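# Complete the carton's short row using a bottle from the tray

## Task

Find the carton row that is missing its final bottle, take one bottle from the tray and set it into that empty spot so the row is complete, then open the hand and release it.

## Robot and tools

Robot: two arms over a table. left_arm sits on the +y side and carries a five-finger left hand. right_arm sits on the -y side and carries a right hand. Calibrated bases in the scene frame: left_arm (+0.041, +0.284, +0.029) m, right_arm (-0.001, -0.254, +0.019) m, each turned very slightly about z. A post stands behind the arms. Loose objects may occasionally get a brief nudge.

Frames. Scene frame: origin at table-top height, midway between the nominal bases, +z up, +x out over the table, +y toward left_arm. Camera names do not imply sides. Fixed cameras and the table use the scene frame. Reported hand poses (end_effector_position in metres, end_effector_quat_wxyz) are in each arm's own base frame. Motion offsets run along the axes of that arm's current Hand target. Hand point: 0.05 m in front of the palm and 0.15 m out from the wrist flange. Its +z runs along the straight fingers, +y points out of the palm, and +x runs across the palm away from the thumb on the right hand but toward the thumb on the left hand. Straight fingertips reach 0.06 to 0.07 m past the point along +z, with their centre lines 0.06 m behind it along -y. A wrist bracket on the little-finger side can strike objects.

The row (28 numbers, each in [-1, 1]) always covers both arms, in this order. left_arm: dx, dy, dz, rx, ry, rz. Left hand: little, ring, middle, index, thumb_bend, thumb_turn, force_limit, speed. Then the same 14 numbers for right_arm and the right hand. The six pose numbers are an offset, not a pose. They are measured from that arm's Hand target as it stood when the action or move began. Scale: 1.0 = 0.6 m of translation or 180 degrees; rx, ry, rz form one rotation vector. Six zeros ask nothing new of that arm. The hand numbers are absolute targets. For fingers and thumb_bend, -1 is straight and +1 is curled. For thumb_turn, -1 puts the thumb beside the palm and +1 puts it opposite the fingers. force_limit maps -1..+1 to about 0..10 N at the fingertip (0..15 N for the two thumb motors). speed rises from almost zero at -1 to full at +0.48 and above. No value means 'unchanged': to keep a hand as it is, resend its last executed eight numbers. Before any have been sent, use hand_measured plus hand_force_limit and hand_speed.

Tools.
execute_actions(actions, cameras): actions is a list of actions. Each action is up to 15 rows; each row is one 1/30 s step, and a short action repeats its last row up to step 15. Every row in an action counts from the action's starting Hand target, so repeating an offset in a later action moves further. cameras: names, ["all"], or []. By default images come only when actions is empty.
move(target, speed, blend, blocking, cameras): target is one 28-number row or a list of up to 15 rows. Every row is an offset from the Hand targets at the start of the move, not from the previous row. The hand point follows a straight line. speed is in m/s (0.002 to 4.3, default 0.25; turning is capped at twice that in rad/s), either one value or one per target. blend is a corner radius in m; 0 stops at each target. The whole move is capped at 10 s. blocking=false returns after about 0.5 s while the move continues. Moves do not avoid obstacles or the other arm. The result adds a 'move:' line giving the ending (done, off_target, moving, held, fault) and limits (paced = pose clipped, held = steps withheld).
wait(seconds): 0 to 3600; it sends nothing new. stop(): brakes a running move. zoom_image(camera, region): region [x0, y0, x1, y1] in image pixels, at most 504 by 504, taken from the latest image of cam_high, cam_low, cam_left_wrist or cam_right_wrist. show_instructions(): shows the reference pages. finished_scene(scene=1): ends the scene for good.

Cameras: cam_high, cam_low, cam_left_wrist and cam_right_wrist, each 672x504. Wrist camera poses follow the arm, and results that include images report them.

Reading results. Hand target is the last commanded pose after clipping. The measured hand often rests 1 to 3 cm short of it, usually low, and this alone does not mean contact. A later execute_actions call, even with zero offsets, asks for the target again. If the hand still falls short, send the remaining gap as an offset. Commanded orientation is clipped to within 40 degrees of the measured one each step. hand_measured, hand_stopped_by (moving, target, force, stalled, fault) and hand_load_n each list six values in motor order. If the grip is lost, hand_load_n drops toward 0. Joint velocities, torques and MOTOR HOT or FAULT lines may also appear.

Gripping. With thumb_turn near +1, the hand can close around things about 0.035 to 0.065 m thick. For a gentle grip, close at speed -0.94 or lower with a modest force_limit. To grip harder, raise force_limit and send a more-closed target. To release, send targets more open than hand_measured.

Avoid the following. Do not drop the bottle, even a few millimetres, and do not release it while it is still moving. Avoid fast impacts and hard presses; pressing past a contact keeps pushing until you command back. Never let anything leave the table. Keep the two hands apart, and never close one hand on the other. Do not strike the post. Do not overload fingers with fast swings. Avoid long stretched-out holds, because overheated motors stop the arm. Release only once the bottle stands stable in the row.

Each tool is called after "Emit:" as name(argument=value, ...) on one line, values as JSON.

Reference images:

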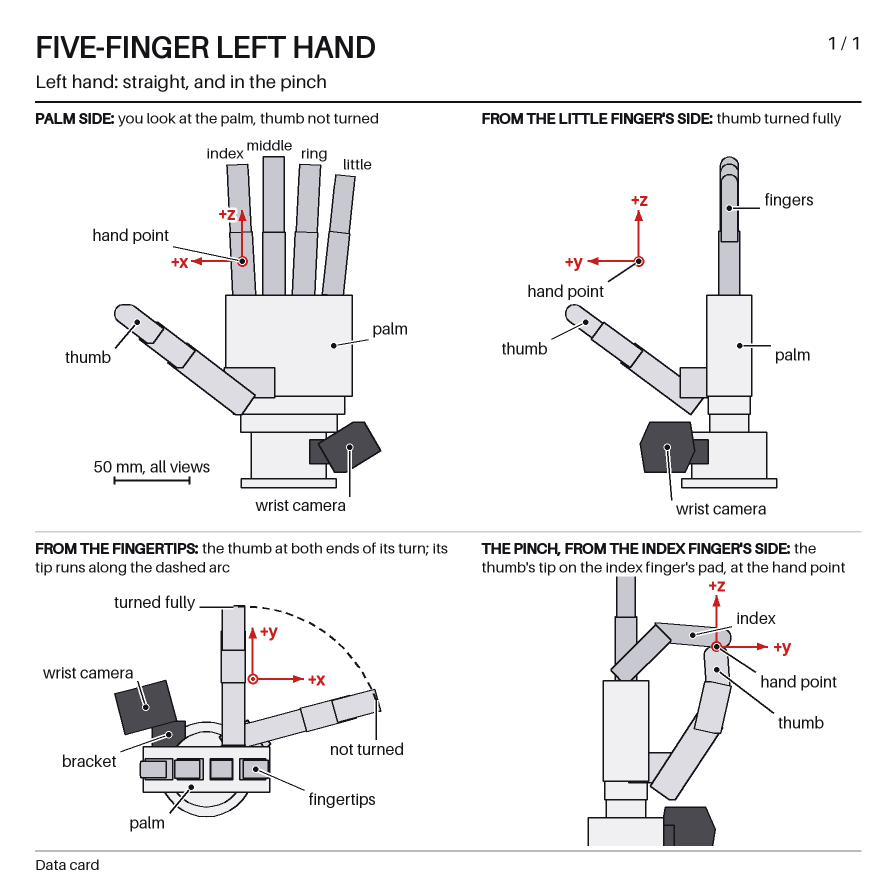

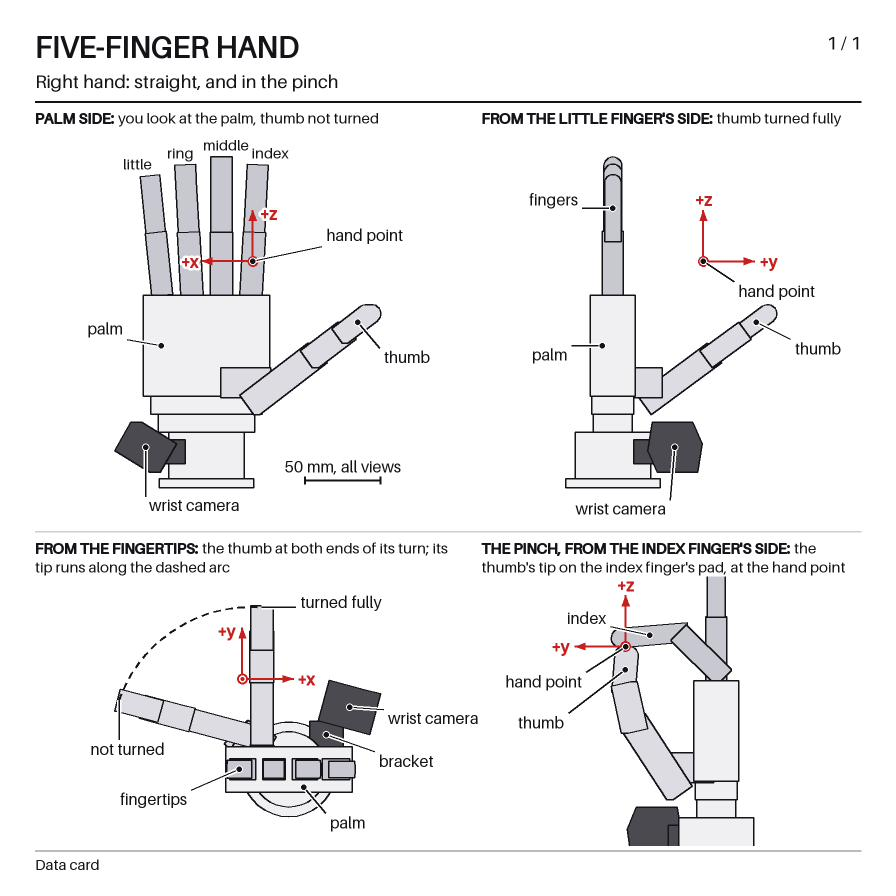

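## Session

Emit:
execute_actions(actions=[])

Scene clock: 0.00 s.
left_arm: end_effector_position=(+0.3038, +0.2490, +0.2311) hand_measured=(-1.000, -1.000, -1.000, -1.000, -1.000, -1.000) hand_load_n=(+0.0, +0.0, +0.0, +0.0, +0.0, +0.0) hand_stopped_by=(target, target, target, target, target, target) hand_force_limit=0.00 hand_speed=-0.80 end_effector_quat_wxyz=(+0.005, -0.012, +1.000, -0.006) | right_arm: end_effector_position=(+0.4578, +0.1453, +0.3457) hand_measured=(-1.000, -1.000, -1.000, -1.000, -1.000, -1.000) hand_load_n=(+0.0, +0.0, +0.0, +0.0, +0.0, +0.0) hand_stopped_by=(target, target, target, target, target, target) hand_force_limit=0.00 hand_speed=-0.80 end_effector_quat_wxyz=(-0.629, +0.703, -0.092, +0.317)
Joint positions: left_arm=[0.522 1.345 1.307 -1.529 0.015 2.068] | right_arm=[-0.055 1.099 0.878 0.208 -1.028 -0.347]
Joint velocities: within noise
Joint torques (N m): no reading
Heat: left arm: hottest waist 28 °C; right arm: hottest waist 26 °C.
Hand target: left_arm +0.3081, +0.2515, +0.2360; +0.011, -0.012, +1.000, -0.003 | right_arm +0.4613, +0.1452, +0.3603; -0.630, +0.699, -0.082, +0.328

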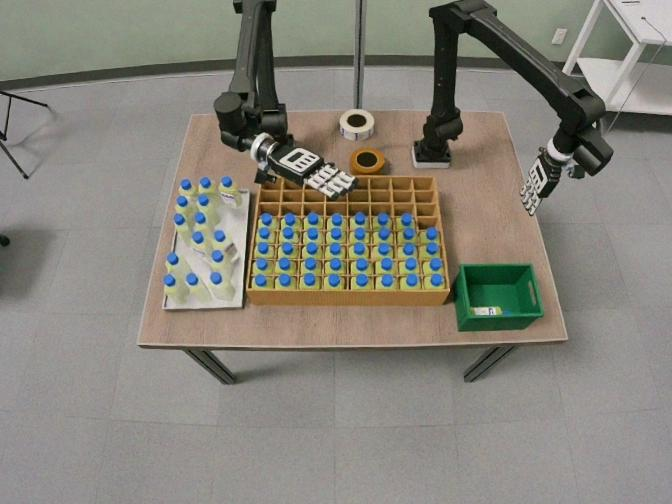

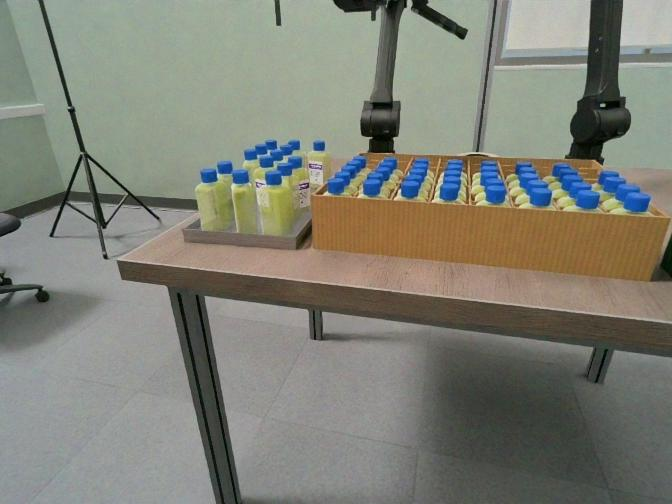

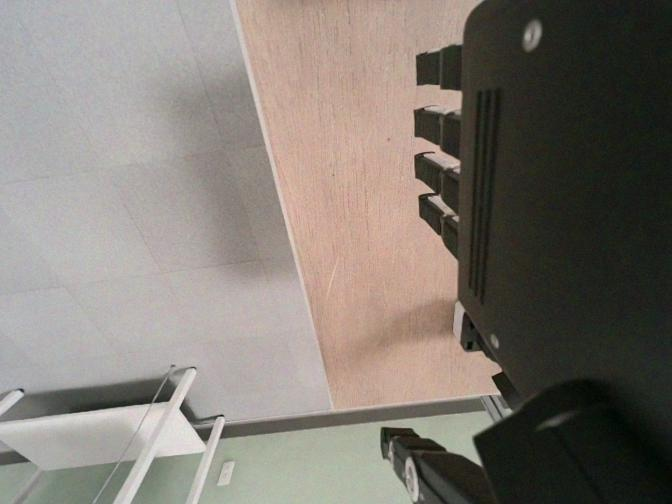

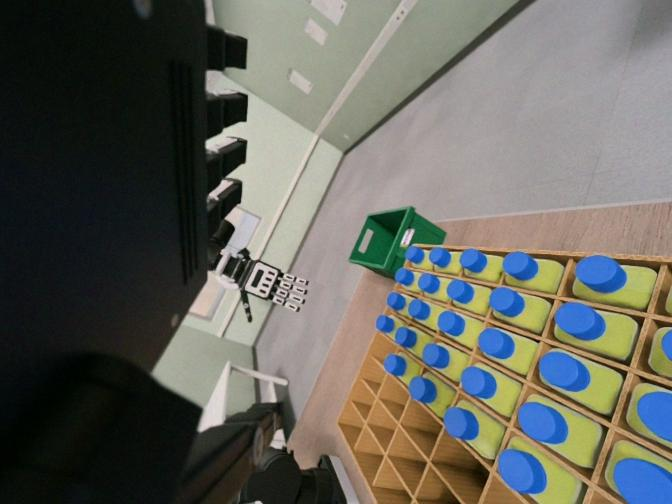

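Emit:
zoom_image(camera="cam_high", region=[240, 160, 460, 320])

Emit:
zoom_image(camera="cam_high", region=[150, 160, 270, 320])

Emit:
zoom_image(camera="cam_low", region=[180, 120, 400, 280])

Scaled by 2.291 from the camera's image (finer frame: 960x720).

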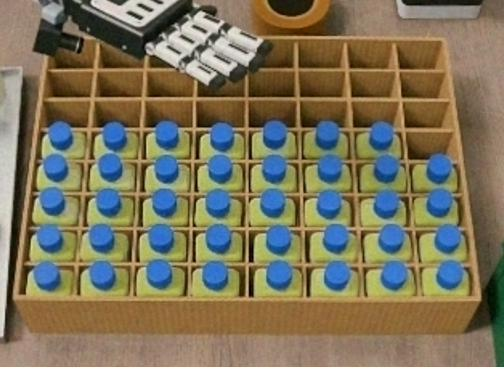

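Scaled by 3.150 from the camera's image (finer frame: 960x720).

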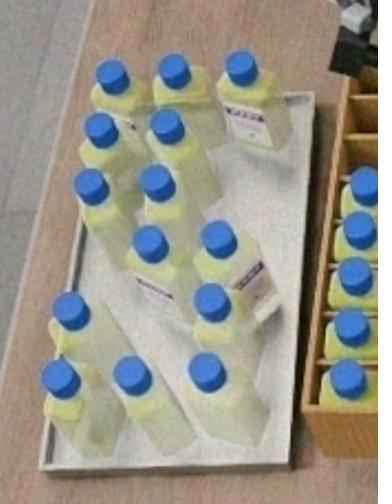

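Scaled by 2.291 from the camera's image (finer frame: 960x720).

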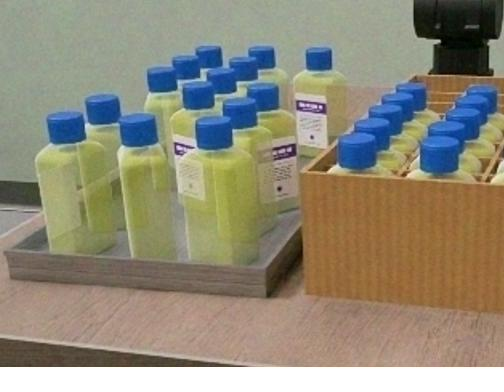

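Emit:
zoom_image(camera="cam_high", region=[380, 170, 480, 320])

Emit:
zoom_image(camera="cam_high", region=[230, 200, 300, 320])

Emit:
zoom_image(camera="cam_low", region=[300, 130, 672, 300])

Emit:
zoom_image(camera="cam_right_wrist", region=[300, 200, 672, 504])

Scaled by 3.360 from the camera's image (finer frame: 960x720).

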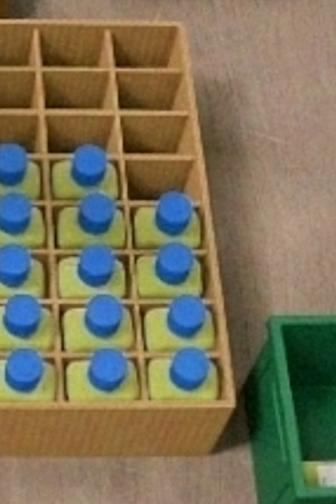

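Scaled by 4.200 from the camera's image (finer frame: 960x720).

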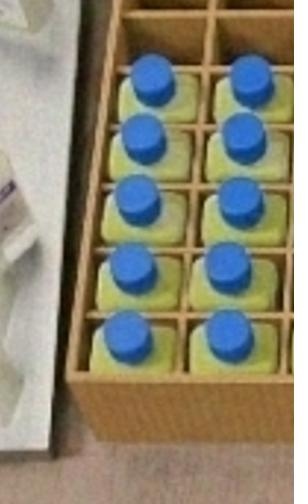

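Scaled by 1.355 from the camera's image (finer frame: 960x720).

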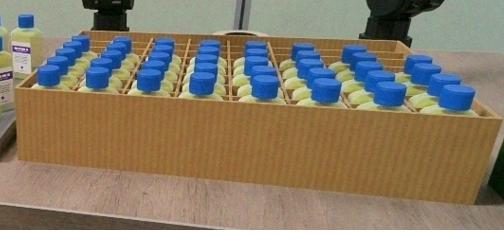

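Scaled by 1.355 from the camera's image (finer frame: 960x720).

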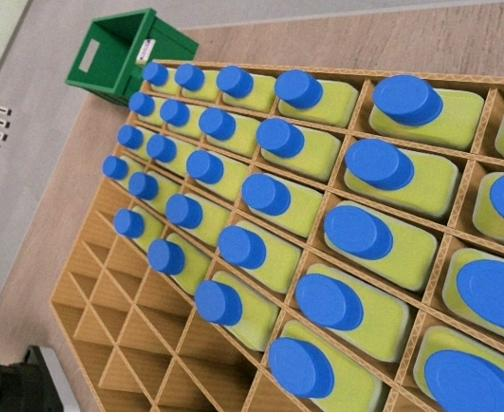

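Emit:
zoom_image(camera="cam_high", region=[155, 170, 255, 245])

Emit:
zoom_image(camera="cam_high", region=[155, 240, 255, 315])

Emit:
zoom_image(camera="cam_low", region=[180, 130, 330, 250])

Scaled by 5.040 from the camera's image (finer frame: 960x720).

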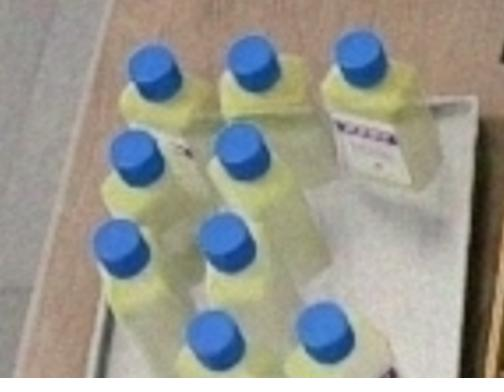

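Scaled by 5.040 from the camera's image (finer frame: 960x720).

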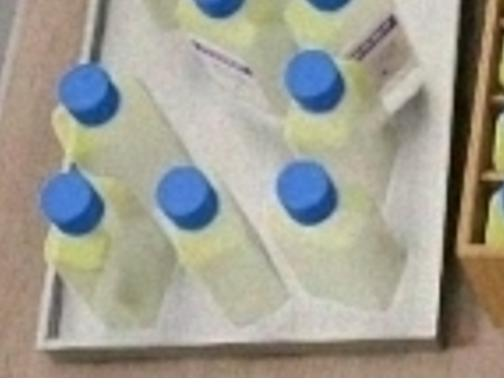

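Scaled by 3.360 from the camera's image (finer frame: 960x720).

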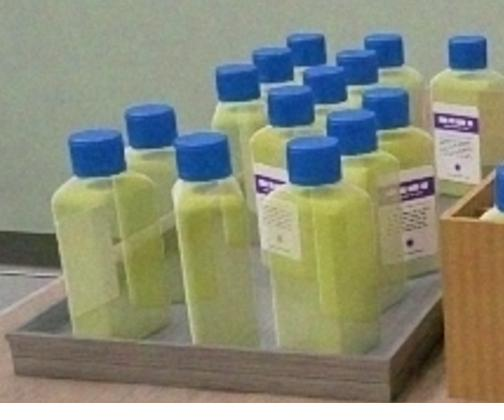

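Emit:
move(target=[[0,0,0,0,0,0,-1,-1,-1,-1,-1,-1,0,-0.8,0.1635,0.094,-0.2488,-0.2144,-0.1165,0.0819,0.9,0.9,-0.3,-0.3,-0.6,1,0,0]], speed=0.15, cameras=["all"])

Scene clock: 105.40 s.
left_arm: end_effector_position=(+0.3038, +0.2490, +0.2311) hand_measured=(-1.000, -1.000, -1.000, -1.000, -1.000, -1.000) hand_load_n=(+0.0, +0.0, +0.0, +0.0, -0.5, +0.0) hand_stopped_by=(target, target, target, target, target, target) hand_force_limit=0.00 hand_speed=-0.80 end_effector_quat_wxyz=(+0.005, -0.012, +1.000, -0.006) | right_arm: end_effector_position=(+0.4630, -0.0348, +0.3288) hand_measured=(+0.900, +0.900, -0.300, -0.300, -0.600, +1.000) hand_load_n=(+0.0, +0.0, +0.0, +0.0, +0.0, +0.0) hand_stopped_by=(target, target, target, target, target, target) hand_force_limit=0.00 hand_speed=0.00 end_effector_quat_wxyz=(-0.407, +0.895, -0.171, +0.069)
Joint positions: left_arm=[0.522 1.345 1.307 -1.529 0.015 2.068] | right_arm=[-0.309 1.594 1.773 -1.694 -0.85 -1.477]
Joint torques (N m): left_arm=[-1.14 -10.7 10.03 0.35 -0.01 -0.01] | right_arm=[-0.5 -12.92 12.29 -0.08 -0.56 -0.18]
Heat: left arm: hottest elbow 31 °C; right arm: hottest elbow 30 °C.
Hand target: left_arm +0.3081, +0.2515, +0.2360; +0.011, -0.012, +1.000, -0.003 | right_arm +0.4699, -0.0408, +0.3410; -0.406, +0.897, -0.159, +0.071
Off the commanded pose: left_arm 0.007 m, 1 deg | right_arm 0.015 m, 1 deg.
joint sent to its limit (right arm) — joint 4 (wrist pitch), lower limit. The joint targets still meet the commanded pose.
move: off_target (right_arm)
cam_right_wrist: T_world_to_cam=[[-0.04443, -0.72148, -0.69101, 0.22158], [-0.9629, -0.15336, 0.22203, 0.37048], [-0.26616, 0.67524, -0.6879, 0.48224]] pos_world=[0.49493, -0.10895, 0.40259]

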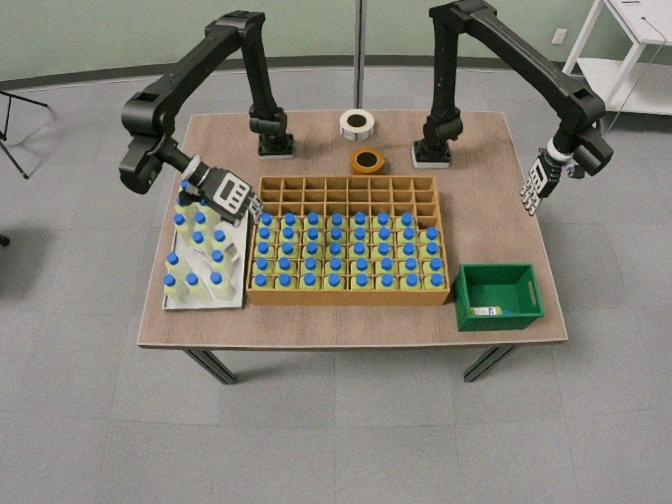

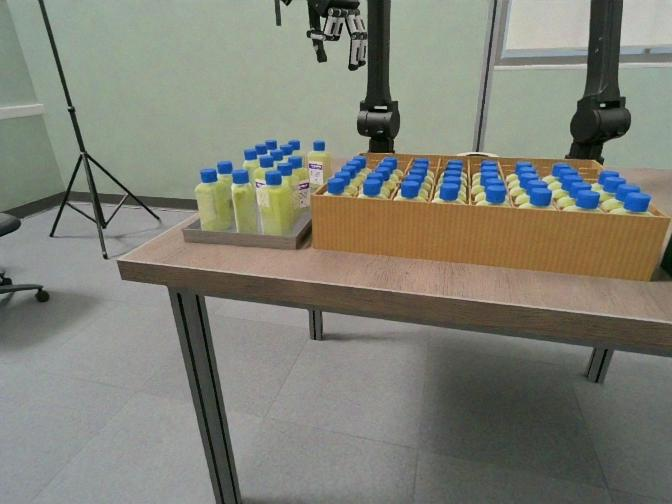

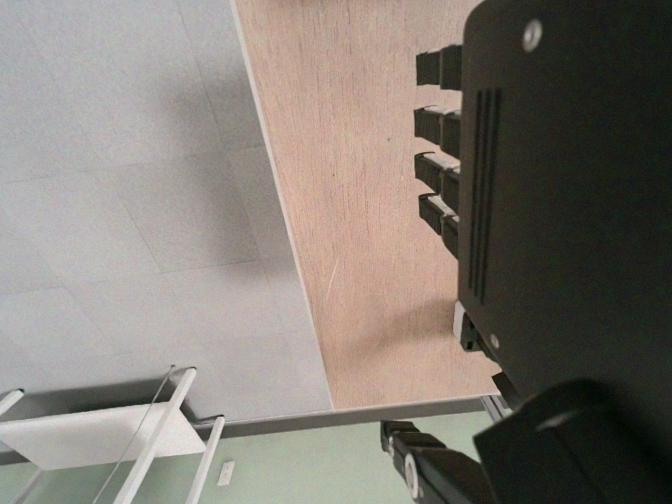

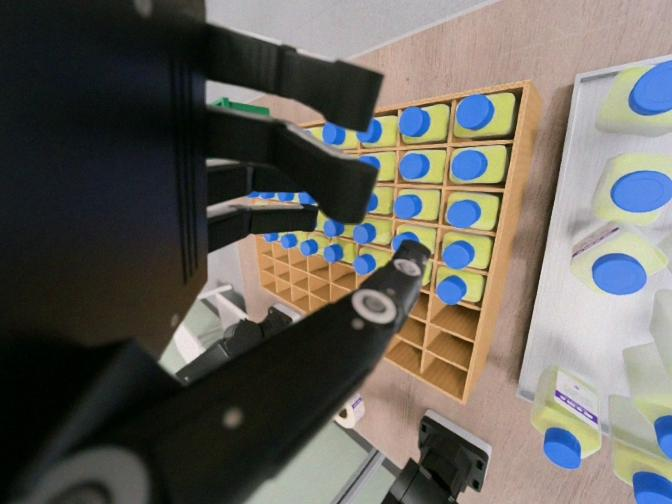

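Emit:
zoom_image(camera="cam_right_wrist", region=[500, 40, 672, 270])

Emit:
zoom_image(camera="cam_right_wrist", region=[500, 270, 672, 504])

Emit:
zoom_image(camera="cam_high", region=[150, 150, 290, 310])

Scaled by 2.191 from the camera's image (finer frame: 960x720).

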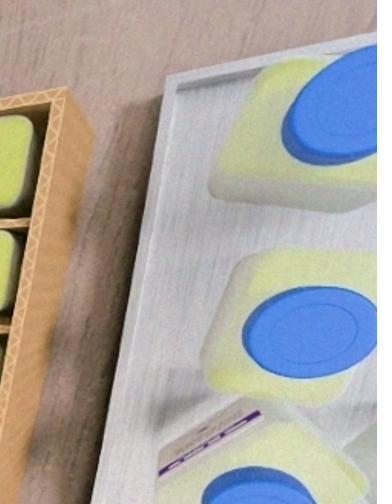

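Scaled by 2.154 from the camera's image (finer frame: 960x720).

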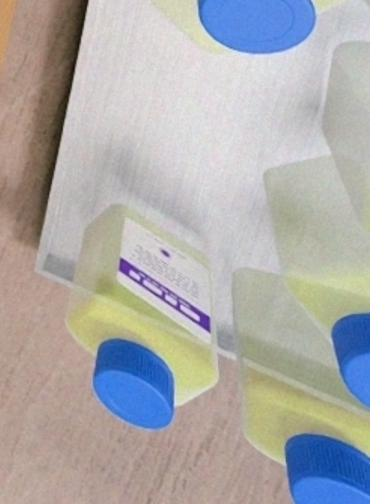

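Scaled by 3.150 from the camera's image (finer frame: 960x720).

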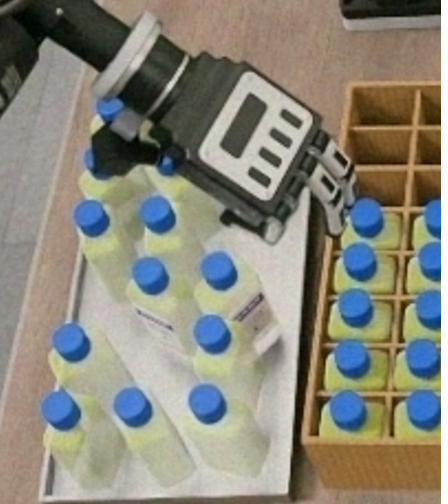

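Emit:
move(target=[[0,0,0,0,0,0,-1,-1,-1,-1,-1,-1,0,-0.8,0.1808,0.2093,0.0420,0,-0.0209,-0.0183,0.9,0.9,-0.3,-0.3,-0.6,1,0,0]], speed=0.12, cameras=["cam_high","cam_low","cam_right_wrist"])

Scene clock: 167.83 s.
left_arm: end_effector_position=(+0.3038, +0.2490, +0.2311) hand_measured=(-1.000, -1.000, -1.000, -1.000, -1.000, -1.000) hand_load_n=(+0.0, +0.0, +0.0, +0.0, +0.0, +0.0) hand_stopped_by=(target, target, target, target, target, target) hand_force_limit=0.00 hand_speed=-0.80 end_effector_quat_wxyz=(+0.005, -0.012, +1.000, -0.006) | right_arm: end_effector_position=(+0.5422, -0.1313, +0.2170) hand_measured=(+0.900, +0.900, -0.300, -0.300, -0.600, +1.000) hand_load_n=(+0.0, +0.0, +0.0, +0.0, +0.0, +0.0) hand_stopped_by=(target, target, target, target, target, target) hand_force_limit=0.00 hand_speed=0.00 end_effector_quat_wxyz=(-0.404, +0.902, -0.139, +0.065)
Joint positions: left_arm=[0.522 1.345 1.307 -1.529 0.015 2.068] | right_arm=[-0.419 1.924 1.931 -1.694 -0.836 -1.735]
Joint torques (N m): left_arm=[-0.97 -10.34 9.98 0.31 -0.02 -0.04] | right_arm=[0.44 -18.32 12.4 -0.42 -0.56 -0.11]
Heat: left arm: hottest elbow 31 °C; right arm: hottest elbow 35 °C.
Hand target: left_arm +0.3081, +0.2515, +0.2360; +0.011, -0.012, +1.000, -0.003 | right_arm +0.5498, -0.1381, +0.2299; -0.409, +0.903, -0.119, +0.053
Off the commanded pose: left_arm 0.007 m, 1 deg | right_arm 0.016 m, 3 deg.
joint sent to its limit (right arm) — joint 4 (wrist pitch), lower limit. The joint targets are off in orientation, not in position.
move: off_target (right_arm)
cam_right_wrist: T_world_to_cam=[[0.01174, -0.73287, -0.68027, 0.04387], [-0.95519, -0.20943, 0.20915, 0.44802], [-0.29575, 0.64733, -0.70249, 0.5072]] pos_world=[0.57743, -0.20235, 0.29244]

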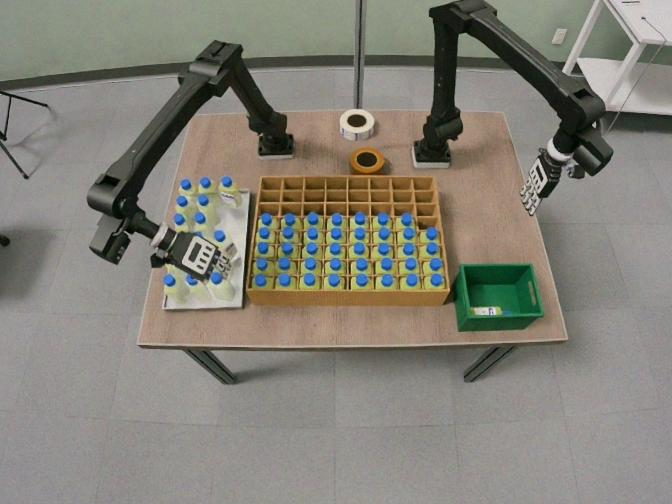

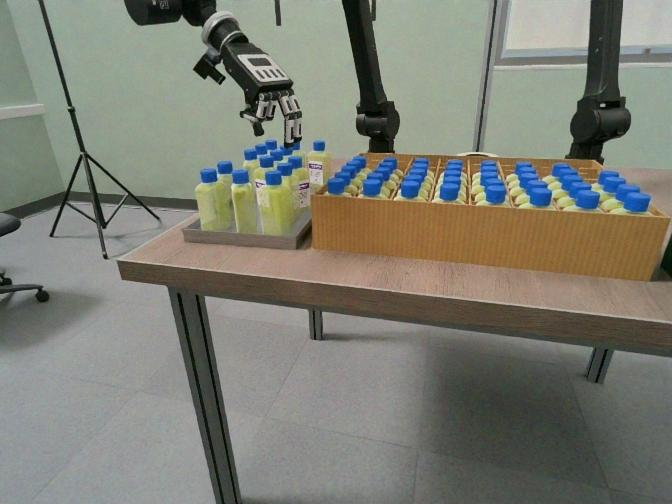

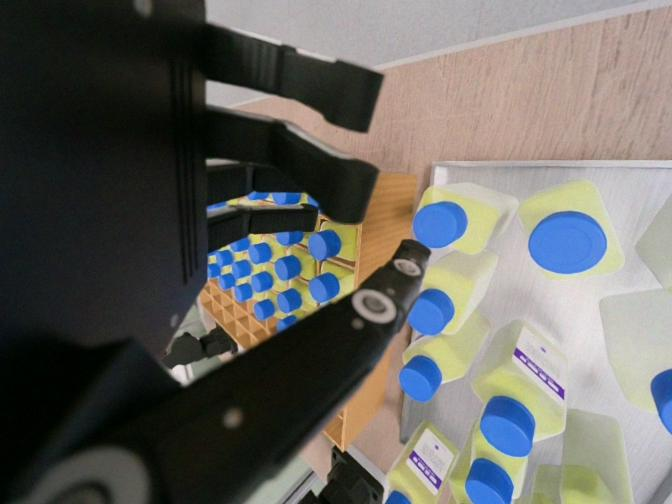

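Emit:
zoom_image(camera="cam_right_wrist", region=[380, 140, 672, 400])

Emit:
zoom_image(camera="cam_right_wrist", region=[340, 280, 672, 504])

Emit:
zoom_image(camera="cam_high", region=[140, 200, 260, 310])

Scaled by 1.726 from the camera's image (finer frame: 960x720).

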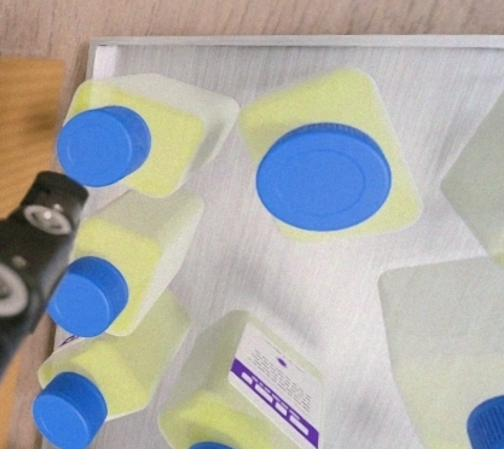

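Scaled by 1.518 from the camera's image (finer frame: 960x720).

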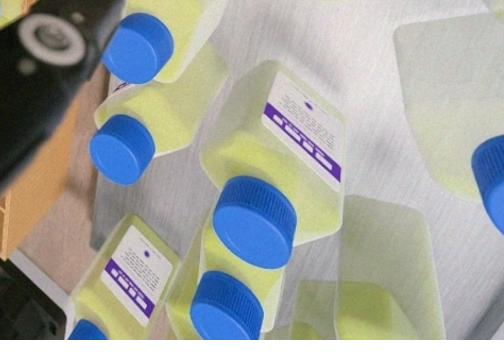

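Scaled by 4.200 from the camera's image (finer frame: 960x720).

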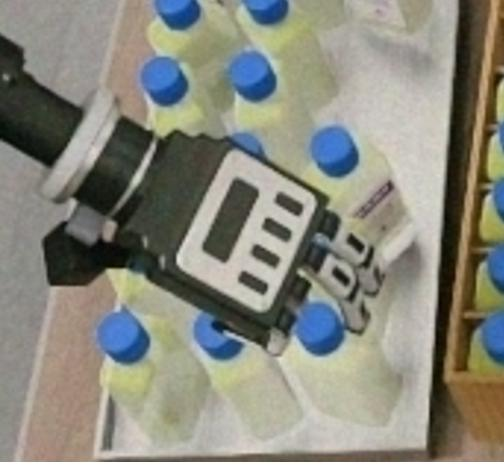

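Emit:
zoom_image(camera="cam_right_wrist", region=[400, 160, 530, 270])

Emit:
zoom_image(camera="cam_right_wrist", region=[500, 160, 640, 290])

Emit:
zoom_image(camera="cam_right_wrist", region=[390, 230, 500, 340])

Scaled by 3.877 from the camera's image (finer frame: 960x720).

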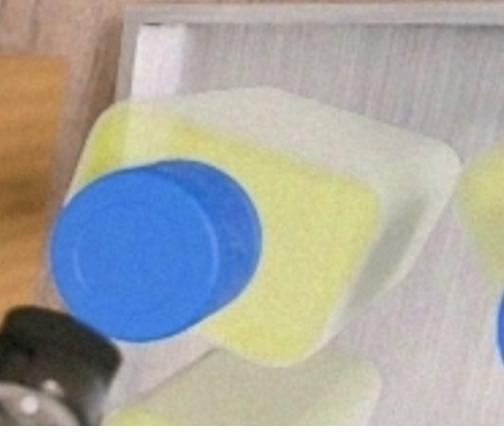

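Scaled by 3.600 from the camera's image (finer frame: 960x720).

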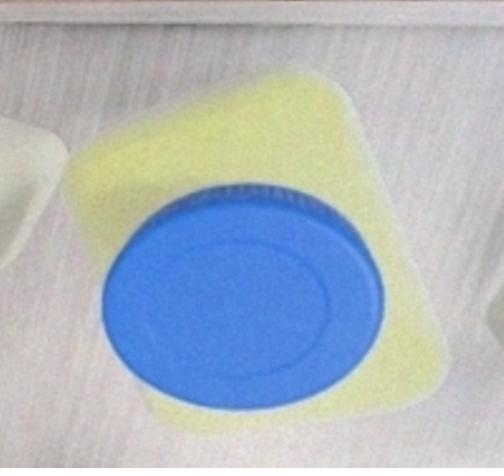

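Scaled by 4.582 from the camera's image (finer frame: 960x720).

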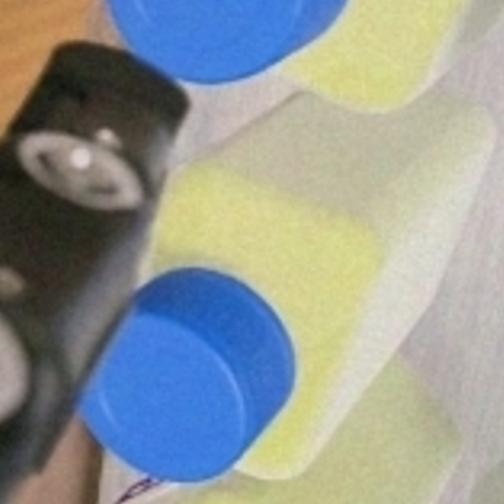

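Emit:
zoom_image(camera="cam_right_wrist", region=[190, 10, 450, 300])

Scaled by 1.738 from the camera's image (finer frame: 960x720).

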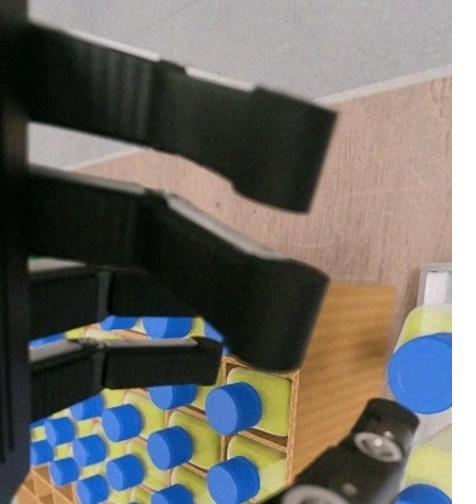

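Emit:
zoom_image(camera="cam_low", region=[190, 50, 340, 250])

Scaled by 2.520 from the camera's image (finer frame: 960x720).

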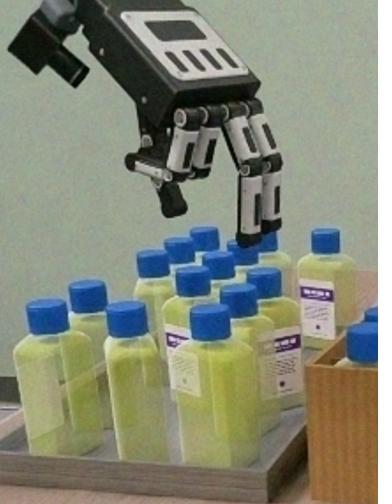

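Emit:
move(target=[[0,0,0,0,0,0,-1,-1,-1,-1,-1,-1,0,-0.8,-0.0092,0.0485,0.0205,0.0212,-0.0064,-0.0053,0.9,0.9,-0.1,-0.1,-0.5,1,0,0]], speed=0.1, cameras=["cam_high","cam_low","cam_right_wrist"])

Emit:
zoom_image(camera="cam_low", region=[200, 80, 330, 210])

Emit:
zoom_image(camera="cam_high", region=[170, 220, 260, 310])

Scene clock: 250.30 s.
left_arm: end_effector_position=(+0.3038, +0.2490, +0.2311) hand_measured=(-1.000, -1.000, -1.000, -1.000, -1.000, -1.000) hand_load_n=(-0.5, +0.0, +0.0, +0.0, +0.0, +0.0) hand_stopped_by=(target, target, target, target, target, target) hand_force_limit=0.00 hand_speed=-0.80 end_effector_quat_wxyz=(+0.005, -0.012, +1.000, -0.006) | right_arm: end_effector_position=(+0.5427, -0.1446, +0.2026) hand_measured=(+0.900, +0.900, -0.100, -0.100, -0.500, +1.000) hand_load_n=(+0.0, +0.0, -0.5, +0.0, +0.0, +0.0) hand_stopped_by=(target, target, target, target, target, target) hand_force_limit=0.00 hand_speed=0.00 end_effector_quat_wxyz=(-0.423, +0.894, -0.118, +0.082)
Joint positions: left_arm=[0.522 1.345 1.307 -1.529 0.015 2.068] | right_arm=[-0.453 1.942 1.908 -1.694 -0.882 -1.835]
Joint torques (N m): left_arm=[-1.03 -10.4 9.96 0.29 0 -0.01] | right_arm=[-0.09 -18.49 8.43 -0.44 -0.87 -0.18]
Heat: left arm: hottest elbow 32 °C; right arm: hottest elbow 33 °C.
Hand target: left_arm +0.3081, +0.2515, +0.2360; +0.011, -0.012, +1.000, -0.003 | right_arm +0.5418, -0.1464, +0.1998; -0.439, +0.891, -0.106, +0.052
Off the commanded pose: left_arm 0.007 m, 1 deg | right_arm 0.003 m, 4 deg.
joint sent to its limit (right arm) — joint 4 (wrist pitch), lower limit. The joint targets are off in orientation, not in position.
move: off_target (right_arm)
cam_right_wrist: T_world_to_cam=[[0.06705, -0.70836, -0.70266, 0.00232], [-0.95946, -0.239, 0.14938, 0.45889], [-0.27375, 0.66416, -0.69567, 0.49483]] pos_world=[0.57559, -0.21733, 0.27732]

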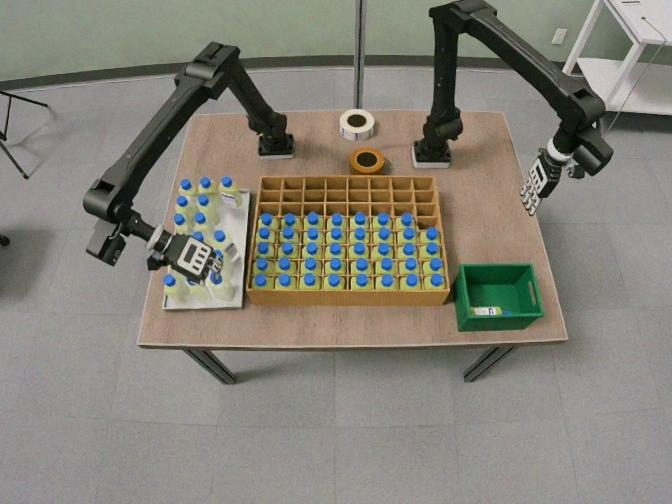

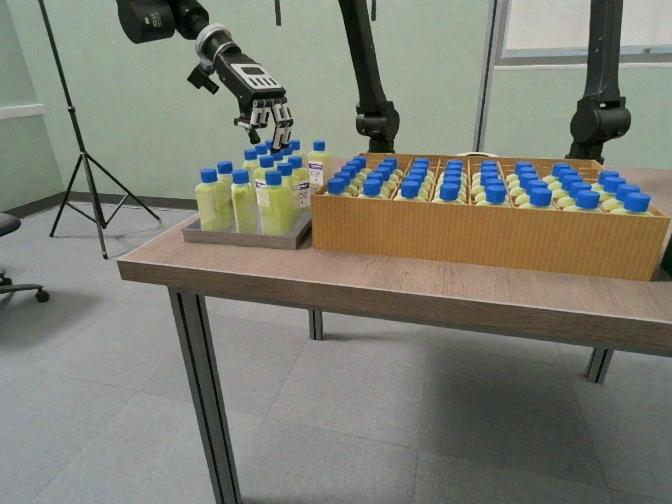

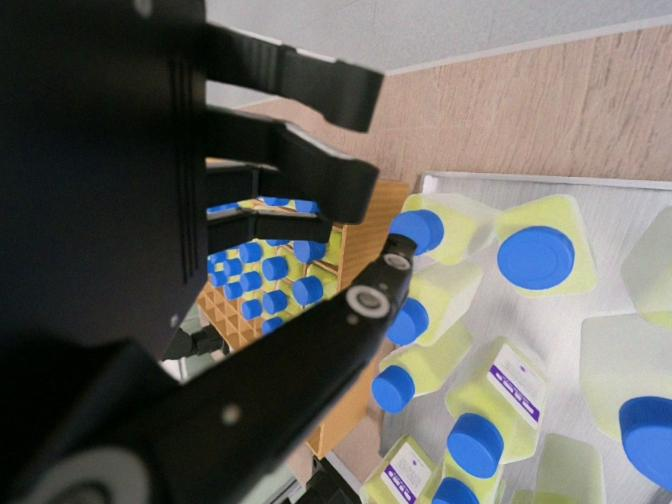

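Scaled by 3.877 from the camera's image (finer frame: 960x720).

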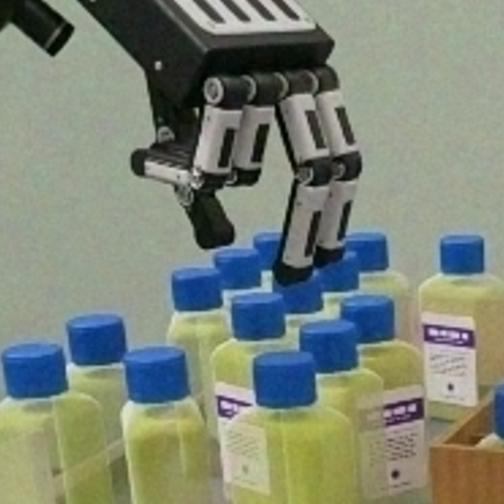

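Scaled by 5.600 from the camera's image (finer frame: 960x720).

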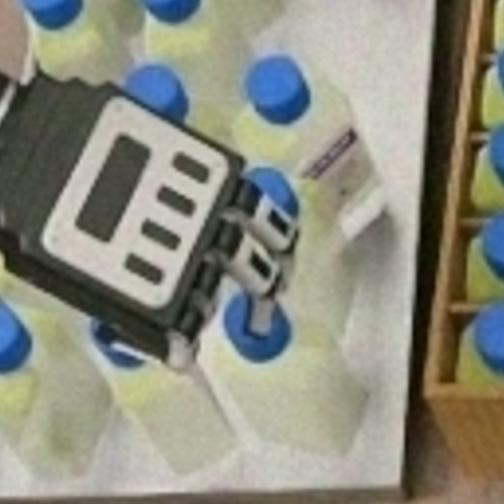

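Emit:
move(target=[[0,0,0,0,0,0,-1,-1,-1,-1,-1,-1,0,-0.8,-0.02,0.0442,0.0382,0,0,0,0.9,0.9,-0.1,-0.1,-0.5,1,0,0]], speed=0.08, cameras=["cam_high","cam_low","cam_right_wrist"])

Emit:
zoom_image(camera="cam_low", region=[200, 80, 330, 210])

Emit:
zoom_image(camera="cam_high", region=[170, 220, 260, 310])

Emit:
zoom_image(camera="cam_right_wrist", region=[290, 150, 490, 330])

Scene clock: 265.80 s.
left_arm: end_effector_position=(+0.3038, +0.2490, +0.2311) hand_measured=(-1.000, -1.000, -1.000, -1.000, -1.000, -1.000) hand_load_n=(+0.0, +0.0, +0.0, +0.0, +0.0, +0.0) hand_stopped_by=(target, target, target, target, target, target) hand_force_limit=0.00 hand_speed=-0.80 end_effector_quat_wxyz=(+0.005, -0.012, +1.000, -0.006) | right_arm: end_effector_position=(+0.5317, -0.1396, +0.1666) hand_measured=(+0.900, +0.900, -0.100, -0.100, -0.500, +1.000) hand_load_n=(+0.0, +0.0, +0.0, +0.0, +0.0, +0.0) hand_stopped_by=(target, target, target, target, target, target) hand_force_limit=0.00 hand_speed=0.00 end_effector_quat_wxyz=(-0.435, +0.892, -0.107, +0.058)
Joint positions: left_arm=[0.522 1.345 1.307 -1.529 0.015 2.068] | right_arm=[-0.453 1.968 1.843 -1.694 -0.883 -1.902]
Joint torques (N m): left_arm=[-1.2 -10.93 9.98 0.34 -0.01 -0.03] | right_arm=[-0.26 -17.96 8.51 -0.61 -0.73 -0.23]
Heat: left arm: hottest elbow 32 °C; right arm: hottest elbow 33 °C.
Hand target: left_arm +0.3081, +0.2515, +0.2360; +0.011, -0.012, +1.000, -0.003 | right_arm +0.5306, -0.1416, +0.1649; -0.439, +0.891, -0.106, +0.052
Off the commanded pose: left_arm 0.007 m, 1 deg | right_arm 0.003 m, 1 deg.
joint sent to its limit (right arm) — joint 4 (wrist pitch), lower limit. The joint targets still meet the commanded pose.
move: done
cam_right_wrist: T_world_to_cam=[[0.07388, -0.68702, -0.72287, -0.01592], [-0.94348, -0.28298, 0.17253, 0.43648], [-0.32309, 0.66927, -0.6691, 0.48606]] pos_world=[0.57003, -0.21273, 0.23841]

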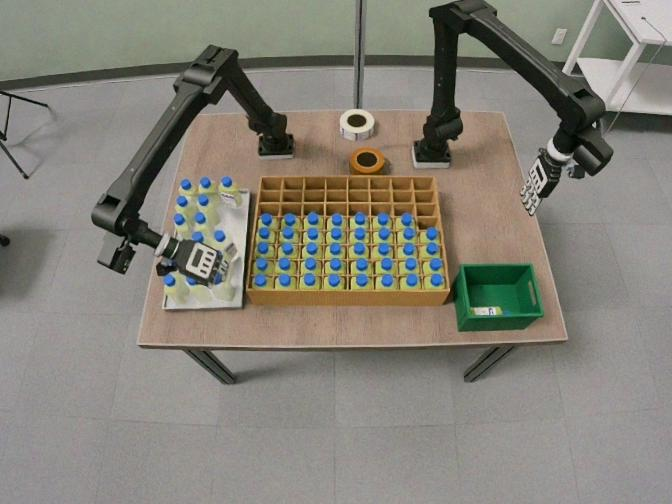

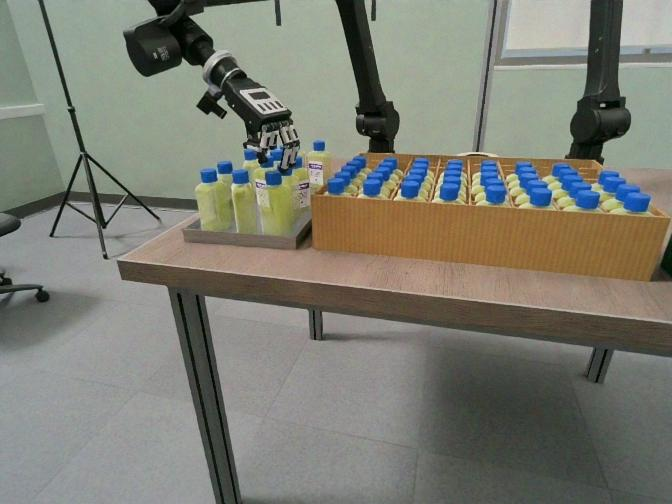

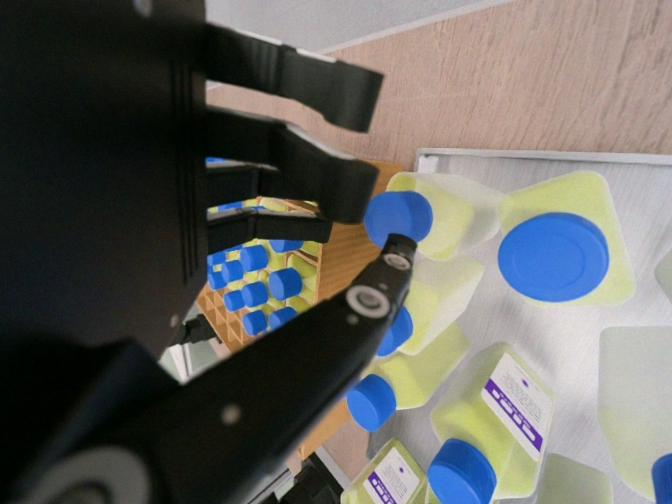

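Scaled by 3.877 from the camera's image (finer frame: 960x720).

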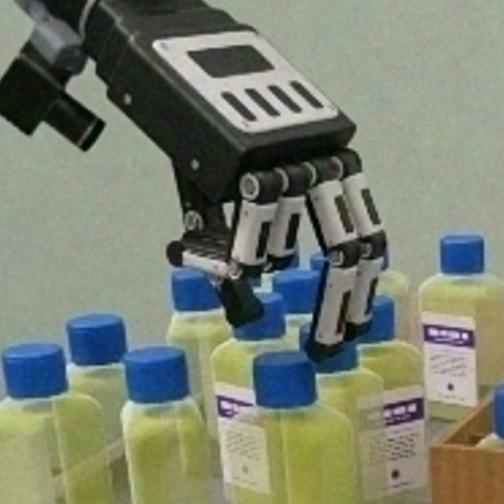

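Scaled by 5.600 from the camera's image (finer frame: 960x720).

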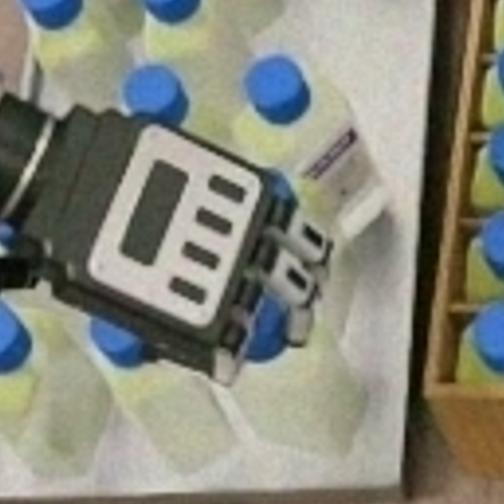

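Scaled by 2.520 from the camera's image (finer frame: 960x720).

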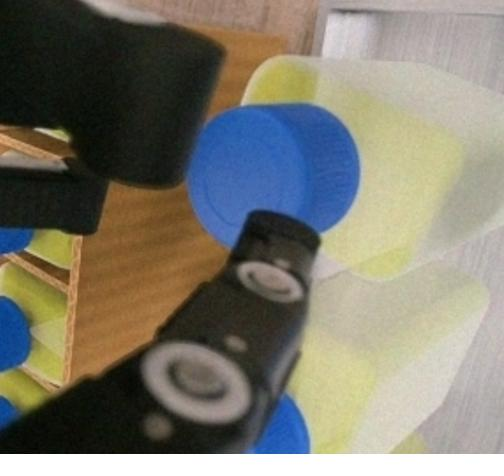

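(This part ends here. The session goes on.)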